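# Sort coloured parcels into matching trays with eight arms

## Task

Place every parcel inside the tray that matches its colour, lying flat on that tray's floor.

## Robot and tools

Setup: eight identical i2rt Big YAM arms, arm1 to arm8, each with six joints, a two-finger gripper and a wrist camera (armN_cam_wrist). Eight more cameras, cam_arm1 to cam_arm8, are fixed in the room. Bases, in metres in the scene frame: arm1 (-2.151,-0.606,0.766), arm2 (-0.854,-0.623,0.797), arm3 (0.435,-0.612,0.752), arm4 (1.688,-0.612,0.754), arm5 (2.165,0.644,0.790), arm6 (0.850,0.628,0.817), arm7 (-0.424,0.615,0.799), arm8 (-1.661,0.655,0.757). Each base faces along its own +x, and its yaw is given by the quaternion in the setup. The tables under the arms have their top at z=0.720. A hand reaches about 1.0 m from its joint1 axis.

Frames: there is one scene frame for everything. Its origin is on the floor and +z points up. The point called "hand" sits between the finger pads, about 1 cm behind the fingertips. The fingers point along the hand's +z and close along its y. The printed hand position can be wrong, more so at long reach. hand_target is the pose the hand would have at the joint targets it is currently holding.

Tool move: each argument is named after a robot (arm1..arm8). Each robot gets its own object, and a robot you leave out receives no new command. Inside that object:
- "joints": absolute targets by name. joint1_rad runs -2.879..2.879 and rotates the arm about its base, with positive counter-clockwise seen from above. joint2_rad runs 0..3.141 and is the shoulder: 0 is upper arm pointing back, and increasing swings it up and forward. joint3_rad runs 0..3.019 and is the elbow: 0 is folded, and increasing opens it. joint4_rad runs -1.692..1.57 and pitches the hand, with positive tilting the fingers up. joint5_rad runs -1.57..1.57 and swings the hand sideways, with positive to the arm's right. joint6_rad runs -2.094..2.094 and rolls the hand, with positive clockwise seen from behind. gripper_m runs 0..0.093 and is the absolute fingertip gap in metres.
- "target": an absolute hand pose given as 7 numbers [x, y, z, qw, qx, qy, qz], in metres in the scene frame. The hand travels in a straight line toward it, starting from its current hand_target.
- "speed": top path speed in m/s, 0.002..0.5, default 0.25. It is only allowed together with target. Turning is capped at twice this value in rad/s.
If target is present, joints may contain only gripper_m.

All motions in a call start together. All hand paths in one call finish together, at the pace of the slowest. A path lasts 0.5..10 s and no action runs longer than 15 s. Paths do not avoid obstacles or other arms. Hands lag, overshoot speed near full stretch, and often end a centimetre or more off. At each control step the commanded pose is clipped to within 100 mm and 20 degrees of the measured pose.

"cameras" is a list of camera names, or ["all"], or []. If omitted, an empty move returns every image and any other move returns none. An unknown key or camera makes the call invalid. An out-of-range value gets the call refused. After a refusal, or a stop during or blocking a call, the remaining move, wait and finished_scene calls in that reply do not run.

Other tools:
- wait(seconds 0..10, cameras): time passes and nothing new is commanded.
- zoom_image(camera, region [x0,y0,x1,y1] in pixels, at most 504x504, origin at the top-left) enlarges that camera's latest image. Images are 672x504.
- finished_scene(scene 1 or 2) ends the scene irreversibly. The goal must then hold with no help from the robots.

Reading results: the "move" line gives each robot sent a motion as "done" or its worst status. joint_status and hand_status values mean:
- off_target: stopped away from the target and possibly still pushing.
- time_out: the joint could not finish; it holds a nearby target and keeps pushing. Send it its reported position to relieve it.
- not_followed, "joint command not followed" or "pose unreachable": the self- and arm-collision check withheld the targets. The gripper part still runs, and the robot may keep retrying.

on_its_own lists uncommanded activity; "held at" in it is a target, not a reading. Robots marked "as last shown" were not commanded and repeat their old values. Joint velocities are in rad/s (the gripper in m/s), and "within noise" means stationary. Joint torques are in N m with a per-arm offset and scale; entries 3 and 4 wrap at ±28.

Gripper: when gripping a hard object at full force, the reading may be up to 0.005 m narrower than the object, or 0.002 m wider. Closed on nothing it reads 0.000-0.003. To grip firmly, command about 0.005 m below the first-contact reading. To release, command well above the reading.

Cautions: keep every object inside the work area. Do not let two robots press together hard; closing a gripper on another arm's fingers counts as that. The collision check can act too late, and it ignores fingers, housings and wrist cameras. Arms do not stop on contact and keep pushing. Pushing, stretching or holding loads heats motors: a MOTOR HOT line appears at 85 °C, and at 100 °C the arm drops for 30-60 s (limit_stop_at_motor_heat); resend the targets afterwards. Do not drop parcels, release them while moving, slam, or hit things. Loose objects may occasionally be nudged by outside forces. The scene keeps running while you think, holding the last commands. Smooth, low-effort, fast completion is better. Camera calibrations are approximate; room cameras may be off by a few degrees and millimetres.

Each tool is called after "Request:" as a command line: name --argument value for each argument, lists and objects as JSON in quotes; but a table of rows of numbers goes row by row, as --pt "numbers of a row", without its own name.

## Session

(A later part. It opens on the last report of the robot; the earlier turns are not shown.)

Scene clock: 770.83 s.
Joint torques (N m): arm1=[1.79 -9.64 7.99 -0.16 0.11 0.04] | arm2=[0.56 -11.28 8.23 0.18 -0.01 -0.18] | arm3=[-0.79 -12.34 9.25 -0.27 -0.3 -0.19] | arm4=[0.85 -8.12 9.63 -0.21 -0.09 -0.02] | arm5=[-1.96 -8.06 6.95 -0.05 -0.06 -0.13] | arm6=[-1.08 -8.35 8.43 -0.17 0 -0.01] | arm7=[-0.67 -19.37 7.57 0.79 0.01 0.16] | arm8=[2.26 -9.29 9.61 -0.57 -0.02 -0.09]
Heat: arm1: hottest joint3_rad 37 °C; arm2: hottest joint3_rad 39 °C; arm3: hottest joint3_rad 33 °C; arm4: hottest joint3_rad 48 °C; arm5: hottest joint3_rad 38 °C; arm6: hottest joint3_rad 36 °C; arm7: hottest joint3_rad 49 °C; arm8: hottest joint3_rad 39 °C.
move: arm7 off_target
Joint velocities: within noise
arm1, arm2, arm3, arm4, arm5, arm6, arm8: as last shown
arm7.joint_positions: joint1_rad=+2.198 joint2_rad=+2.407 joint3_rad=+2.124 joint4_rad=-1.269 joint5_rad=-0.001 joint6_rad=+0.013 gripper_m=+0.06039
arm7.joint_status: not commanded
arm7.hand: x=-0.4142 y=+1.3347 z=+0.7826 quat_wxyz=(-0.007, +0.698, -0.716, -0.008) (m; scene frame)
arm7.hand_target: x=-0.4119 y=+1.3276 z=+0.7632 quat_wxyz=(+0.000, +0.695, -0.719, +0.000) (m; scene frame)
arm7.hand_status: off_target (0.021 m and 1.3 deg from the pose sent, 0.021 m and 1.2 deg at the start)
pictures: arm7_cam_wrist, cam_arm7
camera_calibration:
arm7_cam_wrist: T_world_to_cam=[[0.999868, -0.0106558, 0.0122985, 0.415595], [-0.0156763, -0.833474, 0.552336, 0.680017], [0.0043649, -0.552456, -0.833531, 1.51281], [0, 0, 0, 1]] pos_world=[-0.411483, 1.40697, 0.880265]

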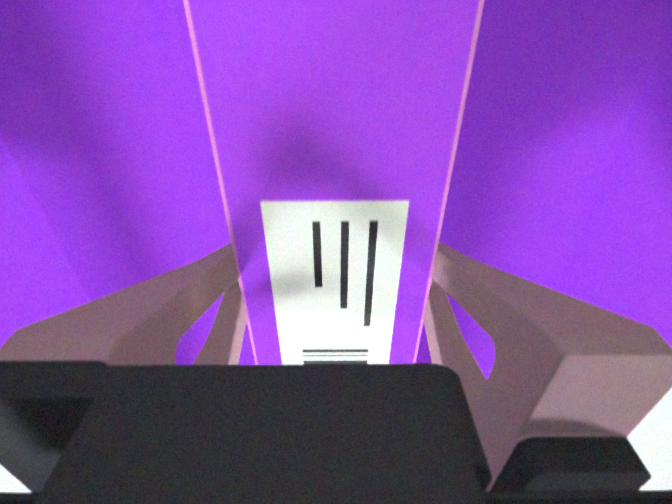

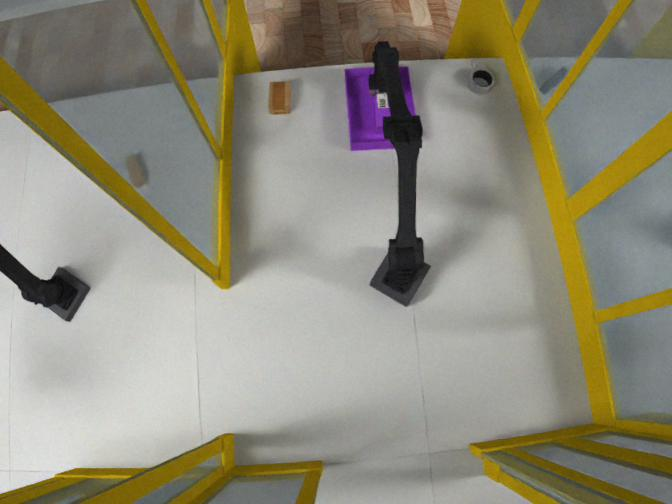

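Z stopped at .7826 (≈grasp z +.005): resting on floor. Release.

Request:
move --arm7 '{"joints":{"gripper_m":0.088}}'

Request:
move --arm7 '{"target":[-0.412,1.335,0.93,0,-0.695,0.719,0],"speed":0.2}'

Request:
move --arm7 '{"target":[-0.411,0.995,1.03,0,-0.695,0.719,0],"speed":0.25}' --cameras '["cam_arm7","cam_arm1","cam_arm3","cam_arm4"]'

Scene clock: 777.77 s.
Joint torques (N m): arm1=[2.02 -9.41 7.98 -0.17 0.13 0.07] | arm2=[0.56 -11.28 8.23 0.18 -0.01 -0.18] | arm3=[-0.73 -12.28 9.28 -0.25 -0.3 -0.19] | arm4=[0.85 -8.18 9.63 -0.21 -0.09 -0.02] | arm5=[-1.26 -7.59 7.1 -0.14 -0.02 -0.15] | arm6=[-1.08 -8.35 8.42 -0.14 0 -0.01] | arm7=[-0.5 -19.25 8.65 0.54 -0.01 0.17] | arm8=[2.14 -9.41 9.58 -0.58 -0.03 -0.08]
Heat: arm1: hottest joint3_rad 37 °C; arm2: hottest joint3_rad 39 °C; arm3: hottest joint3_rad 33 °C; arm4: hottest joint3_rad 48 °C; arm5: hottest joint3_rad 38 °C; arm6: hottest joint3_rad 36 °C; arm7: hottest joint3_rad 49 °C; arm8: hottest joint3_rad 39 °C.
move: arm7 done
Joint velocities: within noise
arm1, arm3, arm4, arm5, arm6, arm8: as last shown
arm2.joint_positions: joint1_rad=-1.454 joint2_rad=+1.334 joint3_rad=+1.245 joint4_rad=-1.466 joint5_rad=+0.000 joint6_rad=-0.214 gripper_m=+0.08792
arm2.joint_status: not commanded
arm2.hand: x=-0.6553 y=-0.2955 z=+1.0322 quat_wxyz=(-0.007, +0.582, -0.813, -0.003) (m; scene frame)
arm2.hand_target: x=-0.6580 y=-0.2971 z=+1.0299 quat_wxyz=(+0.000, +0.588, -0.809, +0.000) (m; scene frame)
arm2.hand_status: not commanded
arm7.joint_positions: joint1_rad=+2.198 joint2_rad=+2.407 joint3_rad=+2.110 joint4_rad=-1.263 joint5_rad=-0.001 joint6_rad=+0.013 gripper_m=+0.08786
arm7.joint_status: all done
arm7.hand: x=-0.4143 y=+1.3310 z=+0.7773 quat_wxyz=(-0.004, +0.698, -0.716, -0.005) (m; scene frame)
arm7.hand_target: x=-0.4119 y=+1.3276 z=+0.7632 quat_wxyz=(+0.000, +0.695, -0.719, +0.000) (m; scene frame)
arm7.hand_status: not commanded
camera_calibration:
arm1_cam_wrist: T_world_to_cam=[[-0.387674, -0.921737, 0.0104789, -1.41556], [-0.764396, 0.32781, 0.555192, -1.67543], [-0.515176, 0.207224, -0.831656, 0.231147], [0, 0, 0, 1]] pos_world=[-1.71039, -0.803451, 1.13725]
arm2_cam_wrist: T_world_to_cam=[[0.944252, -0.328858, 0.0154814, 0.50443], [-0.278443, -0.772635, 0.57053, -0.995262], [-0.175662, -0.543035, -0.821131, 0.692571], [0, 0, 0, 1]] pos_world=[-0.631775, -0.226998, 1.12871]
arm3_cam_wrist: T_world_to_cam=[[0.0177075, 0.999734, 0.0147541, 0.460712], [0.814093, -0.0229832, 0.58028, -0.65948], [0.580465, 0.00173587, -0.814284, 0.919566], [0, 0, 0, 1]] pos_world=[-0.00505569, -0.477342, 1.12467]
arm4_cam_wrist: T_world_to_cam=[[0.8011, -0.598484, -0.00747536, -1.70647], [-0.485517, -0.657091, 0.576632, 0.143622], [-0.350017, -0.45831, -0.81697, 1.49684], [0, 0, 0, 1]] pos_world=[1.9607, -0.240902, 1.1273]
arm5_cam_wrist: T_world_to_cam=[[-0.929133, 0.369734, 0.00274664, 1.81051], [0.306779, 0.766739, 0.563913, -1.41753], [0.206392, 0.524793, -0.825829, 0.402915], [0, 0, 0, 1]] pos_world=[2.03392, 0.206016, 1.12713]
arm6_cam_wrist: T_world_to_cam=[[-0.954896, 0.296819, 0.00851581, 0.654621], [0.246234, 0.77548, 0.581377, -0.976588], [0.16596, 0.557251, -0.81359, 0.68767], [0, 0, 0, 1]] pos_world=[0.751439, 0.179816, 1.12167]
arm7_cam_wrist: T_world_to_cam=[[0.99987, -0.0105196, 0.0122524, 0.415488], [-0.0155754, -0.828587, 0.559644, 0.667767], [0.00426501, -0.559762, -0.828643, 1.51221], [0, 0, 0, 1]] pos_world=[-0.411483, 1.40415, 0.874279]
arm8_cam_wrist: T_world_to_cam=[[-0.927817, 0.372781, -0.0137705, -1.72767], [0.297004, 0.760543, 0.577377, -0.285107], [0.225708, 0.53161, -0.816362, 1.20962], [0, 0, 0, 1]] pos_world=[-1.7913, 0.217834, 1.12831]

Scene clock: 779.63 s.
Joint torques (N m): arm1=[1.67 -9.7 7.99 -0.1 0.1 0.05] | arm2=[0.56 -11.28 8.23 0.18 -0.01 -0.18] | arm3=[-0.62 -12.34 9.29 -0.27 -0.3 -0.19] | arm4=[0.85 -8.18 9.63 -0.21 -0.09 -0.02] | arm5=[-1.55 -7.36 7.02 -0.14 -0.03 -0.12] | arm6=[-1.14 -8.35 8.42 -0.16 0 0] | arm7=[-0.67 -18.61 15.71 -0.34 0.01 0.17] | arm8=[2.08 -9.17 9.47 -0.54 -0.02 -0.09]
Heat: arm1: hottest joint3_rad 37 °C; arm2: hottest joint3_rad 39 °C; arm3: hottest joint3_rad 33 °C; arm4: hottest joint3_rad 48 °C; arm5: hottest joint3_rad 38 °C; arm6: hottest joint3_rad 36 °C; arm7: hottest joint3_rad 49 °C; arm8: hottest joint3_rad 39 °C.
move: arm7 off_target
Joint velocities: within noise
arm1, arm2, arm3, arm4, arm5, arm6, arm8: as last shown
arm7.joint_positions: joint1_rad=+2.198 joint2_rad=+2.337 joint3_rad=+2.366 joint4_rad=-1.629 joint5_rad=-0.001 joint6_rad=+0.013 gripper_m=+0.08793
arm7.joint_status: not commanded
arm7.hand: x=-0.4143 y=+1.3223 z=+0.9228 quat_wxyz=(+0.010, +0.698, -0.716, +0.009) (m; scene frame)
arm7.hand_target: x=-0.4119 y=+1.3341 z=+0.9301 quat_wxyz=(-0.001, +0.695, -0.719, -0.001) (m; scene frame)
arm7.hand_status: off_target (0.015 m and 1.6 deg from the pose sent, 0.153 m and 0.9 deg at the start)
camera_calibration:
arm1_cam_wrist: T_world_to_cam=[[-0.387674, -0.921737, 0.0104789, -1.41556], [-0.764396, 0.32781, 0.555192, -1.67543], [-0.515176, 0.207224, -0.831656, 0.231147], [0, 0, 0, 1]] pos_world=[-1.71039, -0.803451, 1.13725]
arm2_cam_wrist: T_world_to_cam=[[0.944252, -0.328858, 0.0154814, 0.50443], [-0.278443, -0.772635, 0.57053, -0.995262], [-0.175662, -0.543035, -0.821131, 0.692571], [0, 0, 0, 1]] pos_world=[-0.631775, -0.226998, 1.12871]
arm3_cam_wrist: T_world_to_cam=[[0.0177075, 0.999734, 0.0147541, 0.460712], [0.814093, -0.0229832, 0.58028, -0.65948], [0.580465, 0.00173587, -0.814284, 0.919566], [0, 0, 0, 1]] pos_world=[-0.00505569, -0.477342, 1.12467]
arm4_cam_wrist: T_world_to_cam=[[0.8011, -0.598484, -0.00747536, -1.70647], [-0.485517, -0.657091, 0.576632, 0.143622], [-0.350017, -0.45831, -0.81697, 1.49684], [0, 0, 0, 1]] pos_world=[1.9607, -0.240902, 1.1273]
arm5_cam_wrist: T_world_to_cam=[[-0.929133, 0.369734, 0.00274664, 1.81051], [0.306779, 0.766739, 0.563913, -1.41753], [0.206392, 0.524793, -0.825829, 0.402915], [0, 0, 0, 1]] pos_world=[2.03392, 0.206016, 1.12713]
arm6_cam_wrist: T_world_to_cam=[[-0.954896, 0.296819, 0.00851581, 0.654621], [0.246234, 0.77548, 0.581377, -0.976588], [0.16596, 0.557251, -0.81359, 0.68767], [0, 0, 0, 1]] pos_world=[0.751439, 0.179816, 1.12167]
arm7_cam_wrist: T_world_to_cam=[[0.999876, -0.0100276, 0.0121601, 0.413099], [-0.0152812, -0.805742, 0.592069, 0.519129], [0.00386086, -0.592181, -0.805796, 1.64959], [0, 0, 0, 1]] pos_world=[-0.411484, 1.39928, 1.01685]
arm8_cam_wrist: T_world_to_cam=[[-0.927817, 0.372781, -0.0137705, -1.72767], [0.297004, 0.760543, 0.577377, -0.285107], [0.225708, 0.53161, -0.816362, 1.20962], [0, 0, 0, 1]] pos_world=[-1.7913, 0.217834, 1.12831]

Scene clock: 781.93 s.
Joint torques (N m): arm1=[1.38 -9.93 7.98 -0.05 0.11 0.07] | arm2=[0.56 -11.28 8.21 0.18 -0.01 -0.18] | arm3=[-0.79 -12.28 9.26 -0.27 -0.29 -0.19] | arm4=[0.85 -8.12 9.63 -0.21 -0.09 -0.02] | arm5=[-1.49 -7.36 7.12 -0.12 -0.08 -0.11] | arm6=[-1.14 -8.29 8.43 -0.16 0 -0.01] | arm7=[-1.08 -9.05 9.02 -0.24 -0.02 0.02] | arm8=[1.96 -9.17 9.51 -0.54 -0.03 -0.1]
Heat: arm1: hottest joint3_rad 37 °C; arm2: hottest joint3_rad 39 °C; arm3: hottest joint3_rad 33 °C; arm4: hottest joint3_rad 48 °C; arm5: hottest joint3_rad 38 °C; arm6: hottest joint3_rad 36 °C; arm7: hottest joint3_rad 49 °C; arm8: hottest joint3_rad 39 °C.
move: arm7 done
Joint velocities: within noise
arm1, arm2, arm3, arm4, arm8: as last shown
arm5.joint_positions: joint1_rad=+1.558 joint2_rad=+1.323 joint3_rad=+1.251 joint4_rad=-1.484 joint5_rad=+0.000 joint6_rad=+0.094 gripper_m=+0.08788
arm5.joint_status: not commanded
arm5.hand: x=+2.0609 y=+0.2774 z=+1.0289 quat_wxyz=(+0.003, +0.824, +0.566, -0.003) (m; scene frame)
arm5.hand_target: x=+2.0580 y=+0.2799 z=+1.0301 quat_wxyz=(+0.000, +0.824, +0.566, +0.000) (m; scene frame)
arm5.hand_status: not commanded
arm6.joint_positions: joint1_rad=-1.150 joint2_rad=+1.357 joint3_rad=+1.193 joint4_rad=-1.414 joint5_rad=+0.001 joint6_rad=+0.111 gripper_m=+0.08789
arm6.joint_status: not commanded
arm6.hand: x=+0.7749 y=+0.2532 z=+1.0239 quat_wxyz=(+0.003, -0.807, -0.590, -0.003) (m; scene frame)
arm6.hand_target: x=+0.7731 y=+0.2560 z=+1.0299 quat_wxyz=(+0.000, -0.812, -0.584, +0.000) (m; scene frame)
arm6.hand_status: not commanded
arm7.joint_positions: joint1_rad=+2.189 joint2_rad=+1.343 joint3_rad=+1.252 joint4_rad=-1.460 joint5_rad=-0.001 joint6_rad=+0.012 gripper_m=+0.08793
arm7.joint_status: not commanded
arm7.hand: x=-0.4149 y=+1.0019 z=+1.0346 quat_wxyz=(-0.008, +0.695, -0.719, -0.009) (m; scene frame)
arm7.hand_target: x=-0.4111 y=+0.9950 z=+1.0301 quat_wxyz=(+0.000, +0.695, -0.719, +0.000) (m; scene frame)
arm7.hand_status: done (0.009 m and 1.3 deg from the pose sent, 0.344 m and 1.6 deg at the start)
pictures: cam_arm1, cam_arm3, cam_arm4, cam_arm7

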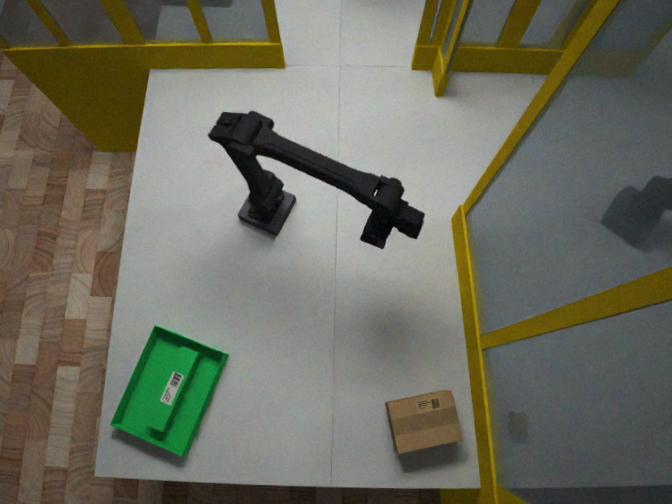

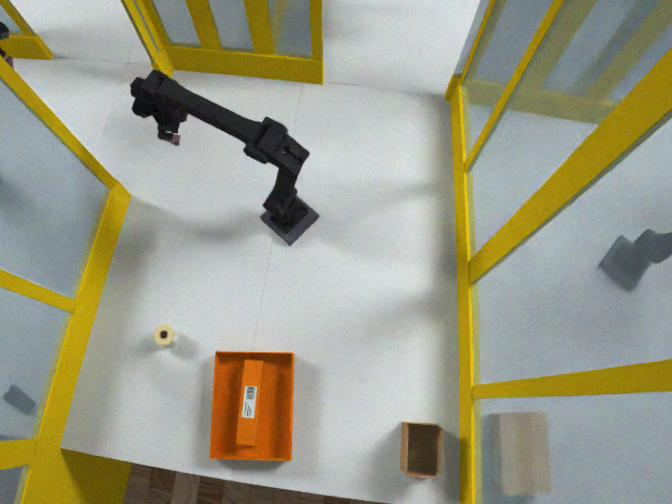

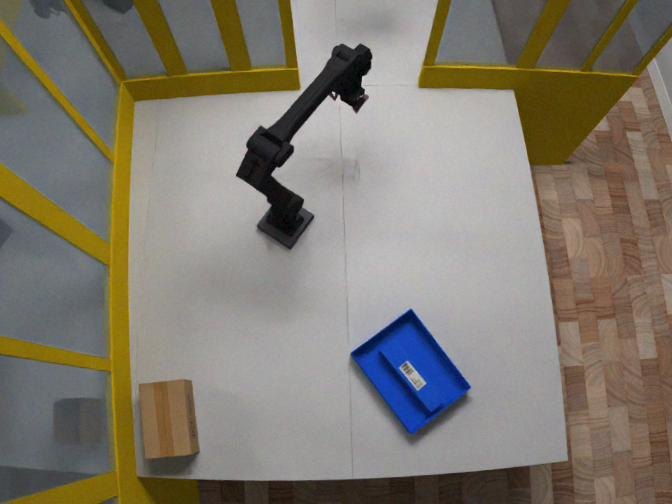

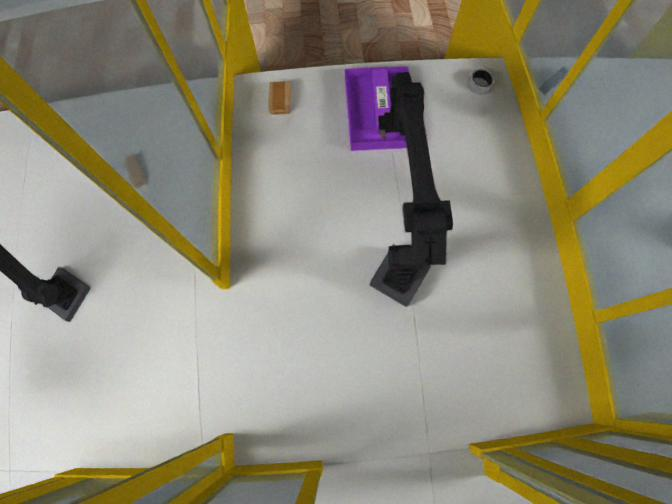

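Need a clear view of the purple tray.

Request:
move --arm7 '{"joints":{"joint1_rad":1.3}}' --cameras '["cam_arm7"]'

Request:
zoom_image --camera "cam_arm7" --region '[320, 40, 450, 170]'

Scene clock: 787.63 s.
Joint torques (N m): arm1=[1.79 -9.35 8.1 -0.12 0.13 0.07] | arm2=[0.56 -11.28 8.21 0.18 -0.01 -0.18] | arm3=[-0.73 -12.22 9.25 -0.25 -0.29 -0.19] | arm4=[0.85 -8.12 9.63 -0.23 -0.09 -0.03] | arm5=[-1.32 -7.88 7.08 -0.08 -0.07 -0.15] | arm6=[-1.08 -8.35 8.43 -0.14 0 -0.01] | arm7=[-0.79 -9.23 8.99 -0.31 -0.05 0.05] | arm8=[1.96 -9.17 9.58 -0.57 -0.03 -0.09]
Heat: arm1: hottest joint3_rad 37 °C; arm2: hottest joint3_rad 39 °C; arm3: hottest joint3_rad 33 °C; arm4: hottest joint3_rad 48 °C; arm5: hottest joint3_rad 38 °C; arm6: hottest joint3_rad 36 °C; arm7: hottest joint3_rad 49 °C; arm8: hottest joint3_rad 39 °C.
move: arm7 done
Joint velocities: within noise
arm1, arm2, arm3, arm4, arm5, arm6, arm8: as last shown
arm7.joint_positions: joint1_rad=+1.307 joint2_rad=+1.343 joint3_rad=+1.252 joint4_rad=-1.460 joint5_rad=+0.000 joint6_rad=+0.011 gripper_m=+0.08794
arm7.joint_status: all done
arm7.hand: x=-0.1187 y=+0.8538 z=+1.0340 quat_wxyz=(-0.010, +0.322, -0.947, -0.005) (m; scene frame)
arm7.hand_target: x=-0.1224 y=+0.8476 z=+1.0295 quat_wxyz=(+0.001, +0.323, -0.946, -0.001) (m; scene frame)
arm7.hand_status: not commanded
pictures: cam_arm7

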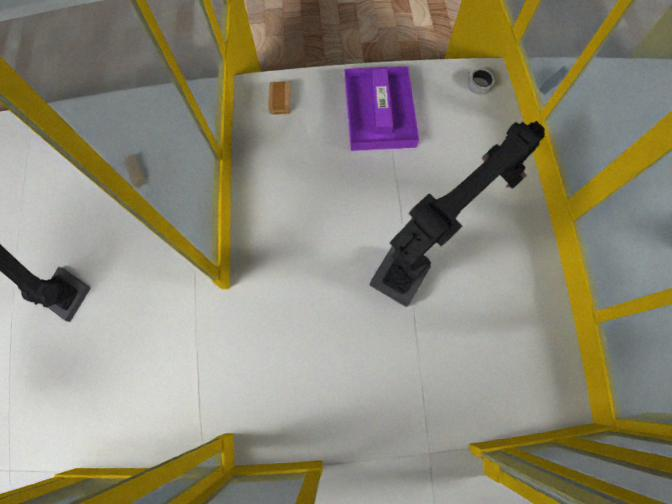

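Scaled by 3.877.

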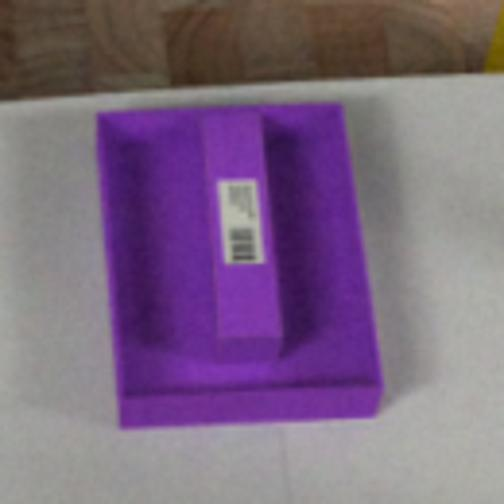

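Request:
move --arm7 '{"joints":{"joint1_rad":2.189}}'

Request:
move --arm7 '{"target":[-0.412,1.26,1.03,0,-0.695,0.719,0],"speed":0.25}' --cameras '["arm7_cam_wrist"]'

Scene clock: 799.73 s.
Joint torques (N m): arm1=[1.79 -9.82 7.99 -0.05 0.11 0.06] | arm2=[0.56 -11.34 8.23 0.18 -0.01 -0.18] | arm3=[-0.85 -12.34 9.29 -0.24 -0.3 -0.19] | arm4=[0.85 -8.18 9.62 -0.21 -0.09 -0.02] | arm5=[-1.73 -7.41 6.99 -0.16 -0.08 -0.16] | arm6=[-1.14 -8.23 8.42 -0.14 0 -0.01] | arm7=[0.32 -9.05 9.01 -0.29 -0.04 0.04] | arm8=[2.14 -9.35 9.52 -0.57 -0.03 -0.08]
Heat: arm1: hottest joint3_rad 37 °C; arm2: hottest joint3_rad 39 °C; arm3: hottest joint3_rad 33 °C; arm4: hottest joint3_rad 48 °C; arm5: hottest joint3_rad 38 °C; arm6: hottest joint3_rad 37 °C; arm7: hottest joint3_rad 48 °C; arm8: hottest joint3_rad 39 °C.
move: arm7 done
Joint velocities: within noise
arm1, arm2, arm3, arm4, arm5, arm6, arm8: as last shown
arm7.joint_positions: joint1_rad=+2.182 joint2_rad=+1.343 joint3_rad=+1.252 joint4_rad=-1.460 joint5_rad=+0.000 joint6_rad=+0.010 gripper_m=+0.08794
arm7.joint_status: all done
arm7.hand: x=-0.4121 y=+1.0018 z=+1.0346 quat_wxyz=(-0.008, +0.693, -0.721, -0.008) (m; scene frame)
arm7.hand_target: x=-0.4148 y=+0.9951 z=+1.0301 quat_wxyz=(+0.000, +0.699, -0.716, +0.000) (m; scene frame)
arm7.hand_status: not commanded
camera_calibration:
arm1_cam_wrist: T_world_to_cam=[[-0.387674, -0.921737, 0.0104789, -1.41556], [-0.764396, 0.32781, 0.555192, -1.67543], [-0.515176, 0.207224, -0.831656, 0.231147], [0, 0, 0, 1]] pos_world=[-1.71039, -0.803451, 1.13725]
arm2_cam_wrist: T_world_to_cam=[[0.944252, -0.328858, 0.0154814, 0.50443], [-0.278443, -0.772635, 0.57053, -0.995262], [-0.175662, -0.543035, -0.821131, 0.692571], [0, 0, 0, 1]] pos_world=[-0.631775, -0.226998, 1.12871]
arm3_cam_wrist: T_world_to_cam=[[0.0177075, 0.999734, 0.0147541, 0.460712], [0.814093, -0.0229832, 0.58028, -0.65948], [0.580465, 0.00173587, -0.814284, 0.919566], [0, 0, 0, 1]] pos_world=[-0.00505569, -0.477342, 1.12467]
arm4_cam_wrist: T_world_to_cam=[[0.8011, -0.598484, -0.00747536, -1.70647], [-0.485517, -0.657091, 0.576632, 0.143622], [-0.350017, -0.45831, -0.81697, 1.49684], [0, 0, 0, 1]] pos_world=[1.9607, -0.240902, 1.1273]
arm5_cam_wrist: T_world_to_cam=[[-0.929133, 0.369734, 0.00274664, 1.81051], [0.306779, 0.766739, 0.563913, -1.41753], [0.206392, 0.524793, -0.825829, 0.402915], [0, 0, 0, 1]] pos_world=[2.03392, 0.206016, 1.12713]
arm6_cam_wrist: T_world_to_cam=[[-0.954896, 0.296819, 0.00851581, 0.654621], [0.246234, 0.77548, 0.581377, -0.976588], [0.16596, 0.557251, -0.81359, 0.68767], [0, 0, 0, 1]] pos_world=[0.751439, 0.179816, 1.12167]
arm7_cam_wrist: T_world_to_cam=[[0.999634, -0.0237005, 0.0130555, 0.419022], [-0.0269703, -0.833809, 0.551393, 0.260055], [-0.00218254, -0.551544, -0.834143, 1.53586], [0, 0, 0, 1]] pos_world=[-0.408503, 1.07386, 1.13226]
arm8_cam_wrist: T_world_to_cam=[[-0.927817, 0.372781, -0.0137705, -1.72767], [0.297004, 0.760543, 0.577377, -0.285107], [0.225708, 0.53161, -0.816362, 1.20962], [0, 0, 0, 1]] pos_world=[-1.7913, 0.217834, 1.12831]

Scene clock: 801.90 s.
Joint torques (N m): arm1=[2.14 -9.64 8.01 -0.1 0.12 0.06] | arm2=[0.56 -11.28 8.23 0.18 -0.01 -0.18] | arm3=[-0.67 -12.22 9.26 -0.27 -0.3 -0.18] | arm4=[0.79 -8.12 9.62 -0.21 -0.09 -0.02] | arm5=[-1.9 -7.77 7.09 -0.06 -0.05 -0.17] | arm6=[-1.08 -8.23 8.42 -0.16 0 -0.01] | arm7=[0.44 -16.09 15.64 -0.29 -0.04 0.18] | arm8=[2.08 -9.47 9.59 -0.59 -0.02 -0.09]
Heat: arm1: hottest joint3_rad 37 °C; arm2: hottest joint3_rad 39 °C; arm3: hottest joint3_rad 33 °C; arm4: hottest joint3_rad 48 °C; arm5: hottest joint3_rad 38 °C; arm6: hottest joint3_rad 37 °C; arm7: hottest joint3_rad 48 °C; arm8: hottest joint3_rad 39 °C.
move: arm7 off_target
Joint velocities: within noise
arm1, arm2, arm4, arm5, arm6: as last shown
arm3.joint_positions: joint1_rad=+0.253 joint2_rad=+1.344 joint3_rad=+1.364 joint4_rad=-1.584 joint5_rad=-0.003 joint6_rad=-0.344 gripper_m=+0.08797
arm3.joint_status: not commanded
arm3.hand: x=+0.0717 y=-0.4784 z=+1.0270 quat_wxyz=(-0.003, +1.000, -0.006, -0.001) (m; scene frame)
arm3.hand_target: x=+0.0750 y=-0.4800 z=+1.0300 quat_wxyz=(+0.000, +1.000, +0.000, +0.000) (m; scene frame)
arm3.hand_status: not commanded
arm7.joint_positions: joint1_rad=+2.185 joint2_rad=+2.059 joint3_rad=+2.142 joint4_rad=-1.685 joint5_rad=+0.000 joint6_rad=+0.010 gripper_m=+0.08794
arm7.joint_status: not commanded
arm7.hand: x=-0.4069 y=+1.2463 z=+1.0196 quat_wxyz=(+0.011, +0.694, -0.720, +0.010) (m; scene frame)
arm7.hand_target: x=-0.4122 y=+1.2590 z=+1.0299 quat_wxyz=(+0.000, +0.695, -0.719, -0.001) (m; scene frame)
arm7.hand_status: off_target (0.018 m and 1.7 deg from the pose sent, 0.258 m and 1.3 deg at the start)
arm8.joint_positions: joint1_rad=+0.336 joint2_rad=+1.331 joint3_rad=+1.347 joint4_rad=-1.570 joint5_rad=-0.001 joint6_rad=+0.106 gripper_m=+0.08793
arm8.joint_status: not commanded
arm8.hand: x=-1.7637 y=+0.2856 z=+1.0324 quat_wxyz=(-0.006, -0.827, -0.562, +0.006) (m; scene frame)
arm8.hand_target: x=-1.7620 y=+0.2889 z=+1.0300 quat_wxyz=(+0.000, -0.824, -0.566, +0.000) (m; scene frame)
arm8.hand_status: not commanded
pictures: arm7_cam_wrist
camera_calibration:
arm7_cam_wrist: T_world_to_cam=[[0.999711, -0.0202952, 0.0128559, 0.41573], [-0.0239625, -0.803981, 0.594172, 0.392799], [-0.00172293, -0.594308, -0.804236, 1.68133], [0, 0, 0, 1]] pos_world=[-0.4033, 1.32347, 1.11345]

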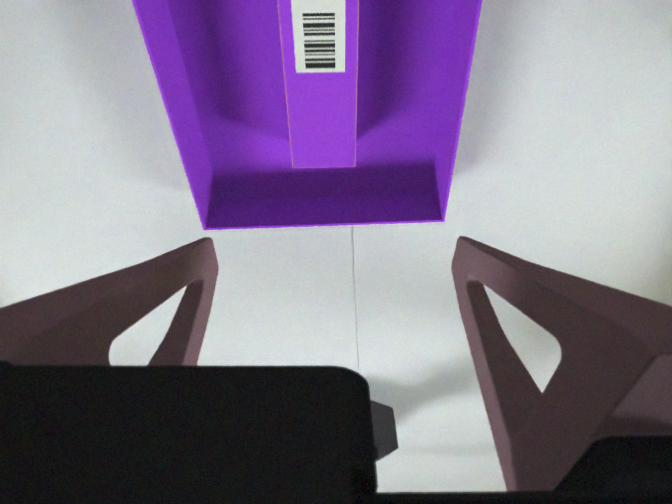

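Request:
move --arm7 '{"target":[-0.412,1.36,1.03,0,-0.695,0.719,0],"speed":0.25}' --cameras '["arm7_cam_wrist","cam_arm7"]'

Scene clock: 818.80 s.
Joint torques (N m): arm1=[1.96 -9.88 7.97 -0.13 0.11 0.09] | arm2=[0.56 -11.34 8.23 0.18 -0.01 -0.18] | arm3=[-0.73 -12.34 9.28 -0.27 -0.29 -0.19] | arm4=[0.85 -8.12 9.63 -0.21 -0.09 -0.02] | arm5=[-1.61 -7.88 6.98 -0.28 -0.03 -0.14] | arm6=[-1.08 -8.29 8.42 -0.14 0 0] | arm7=[0.32 -18.9 15.51 -0.03 0 0.2] | arm8=[2.14 -9.17 9.55 -0.51 -0.01 -0.11]
Heat: arm1: hottest joint3_rad 37 °C; arm2: hottest joint3_rad 39 °C; arm3: hottest joint3_rad 33 °C; arm4: hottest joint3_rad 48 °C; arm5: hottest joint3_rad 38 °C; arm6: hottest joint3_rad 37 °C; arm7: hottest joint3_rad 54 °C; arm8: hottest joint3_rad 39 °C.
move: arm7 off_target
Joint velocities: within noise
arm1.joint_positions: joint1_rad=-0.008 joint2_rad=+1.401 joint3_rad=+1.391 joint4_rad=-1.544 joint5_rad=+0.006 joint6_rad=-0.049 gripper_m=+0.08791
arm1.joint_status: not commanded
arm1.hand: x=-1.7797 y=-0.7767 z=+1.0346 quat_wxyz=(-0.010, -0.190, -0.982, +0.010) (m; scene frame)
arm1.hand_target: x=-1.7832 y=-0.7718 z=+1.0297 quat_wxyz=(+0.002, -0.189, -0.982, +0.007) (m; scene frame)
arm1.hand_status: not commanded
arm2, arm3, arm5, arm6, arm8: as last shown
arm4.joint_positions: joint1_rad=-0.009 joint2_rad=+1.320 joint3_rad=+1.350 joint4_rad=-1.581 joint5_rad=-0.015 joint6_rad=+0.028 gripper_m=+0.08794
arm4.joint_status: not commanded
arm4.hand: x=+1.9127 y=-0.2997 z=+1.0281 quat_wxyz=(+0.002, +0.442, -0.897, -0.010) (m; scene frame)
arm4.hand_target: x=+1.9074 y=-0.3012 z=+1.0242 quat_wxyz=(+0.011, +0.449, -0.893, -0.005) (m; scene frame)
arm4.hand_status: not commanded
arm7.joint_positions: joint1_rad=+2.187 joint2_rad=+2.336 joint3_rad=+2.607 joint4_rad=-1.696 joint5_rad=+0.000 joint6_rad=+0.010 gripper_m=+0.08794
arm7.joint_status: not commanded
arm7.hand: x=-0.4059 y=+1.3509 z=+1.0167 quat_wxyz=(-0.053, +0.693, -0.717, -0.052) (m; scene frame)
arm7.hand_target: x=-0.4122 y=+1.3583 z=+1.0294 quat_wxyz=(-0.065, +0.692, -0.716, -0.065) (m; scene frame)
arm7.hand_status: off_target (0.017 m and 8.5 deg from the pose sent, 0.114 m and 1.7 deg at the start; a joint's target at an end of its range on 42 of 44 steps)
pictures: arm7_cam_wrist, cam_arm7
camera_calibration:
arm7_cam_wrist: T_world_to_cam=[[0.9997, -0.0204203, 0.0135215, 0.416383], [-0.0242964, -0.896397, 0.442586, 0.757391], [0.00308284, -0.442782, -0.896624, 1.63236], [0, 0, 0, 1]] pos_world=[-0.402889, 1.41021, 1.12277]

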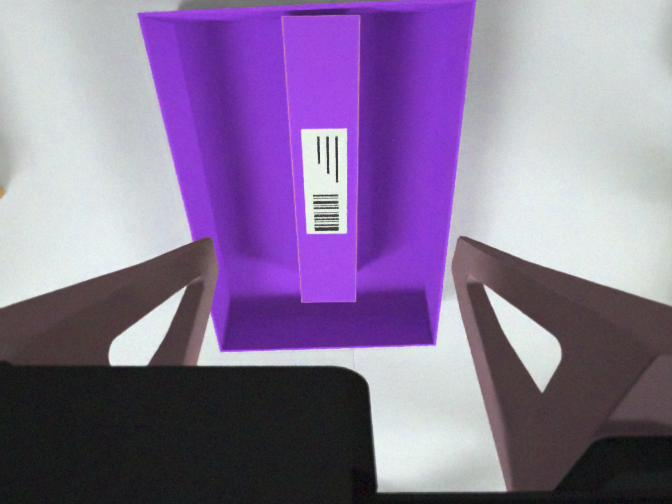

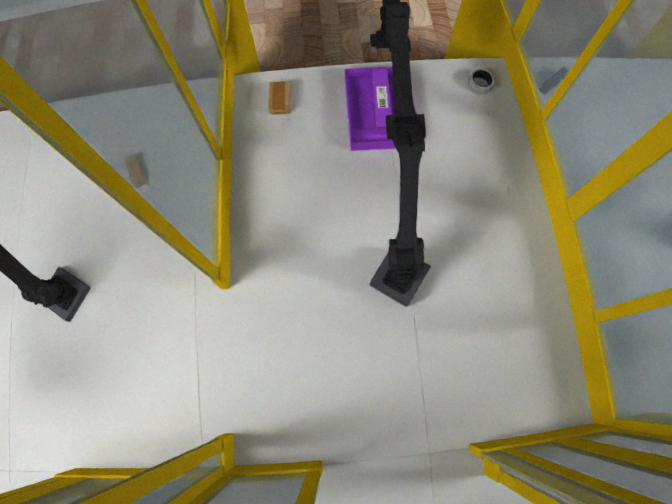

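Request:
finished_scene --scene 2

The scene is finished: the task was done.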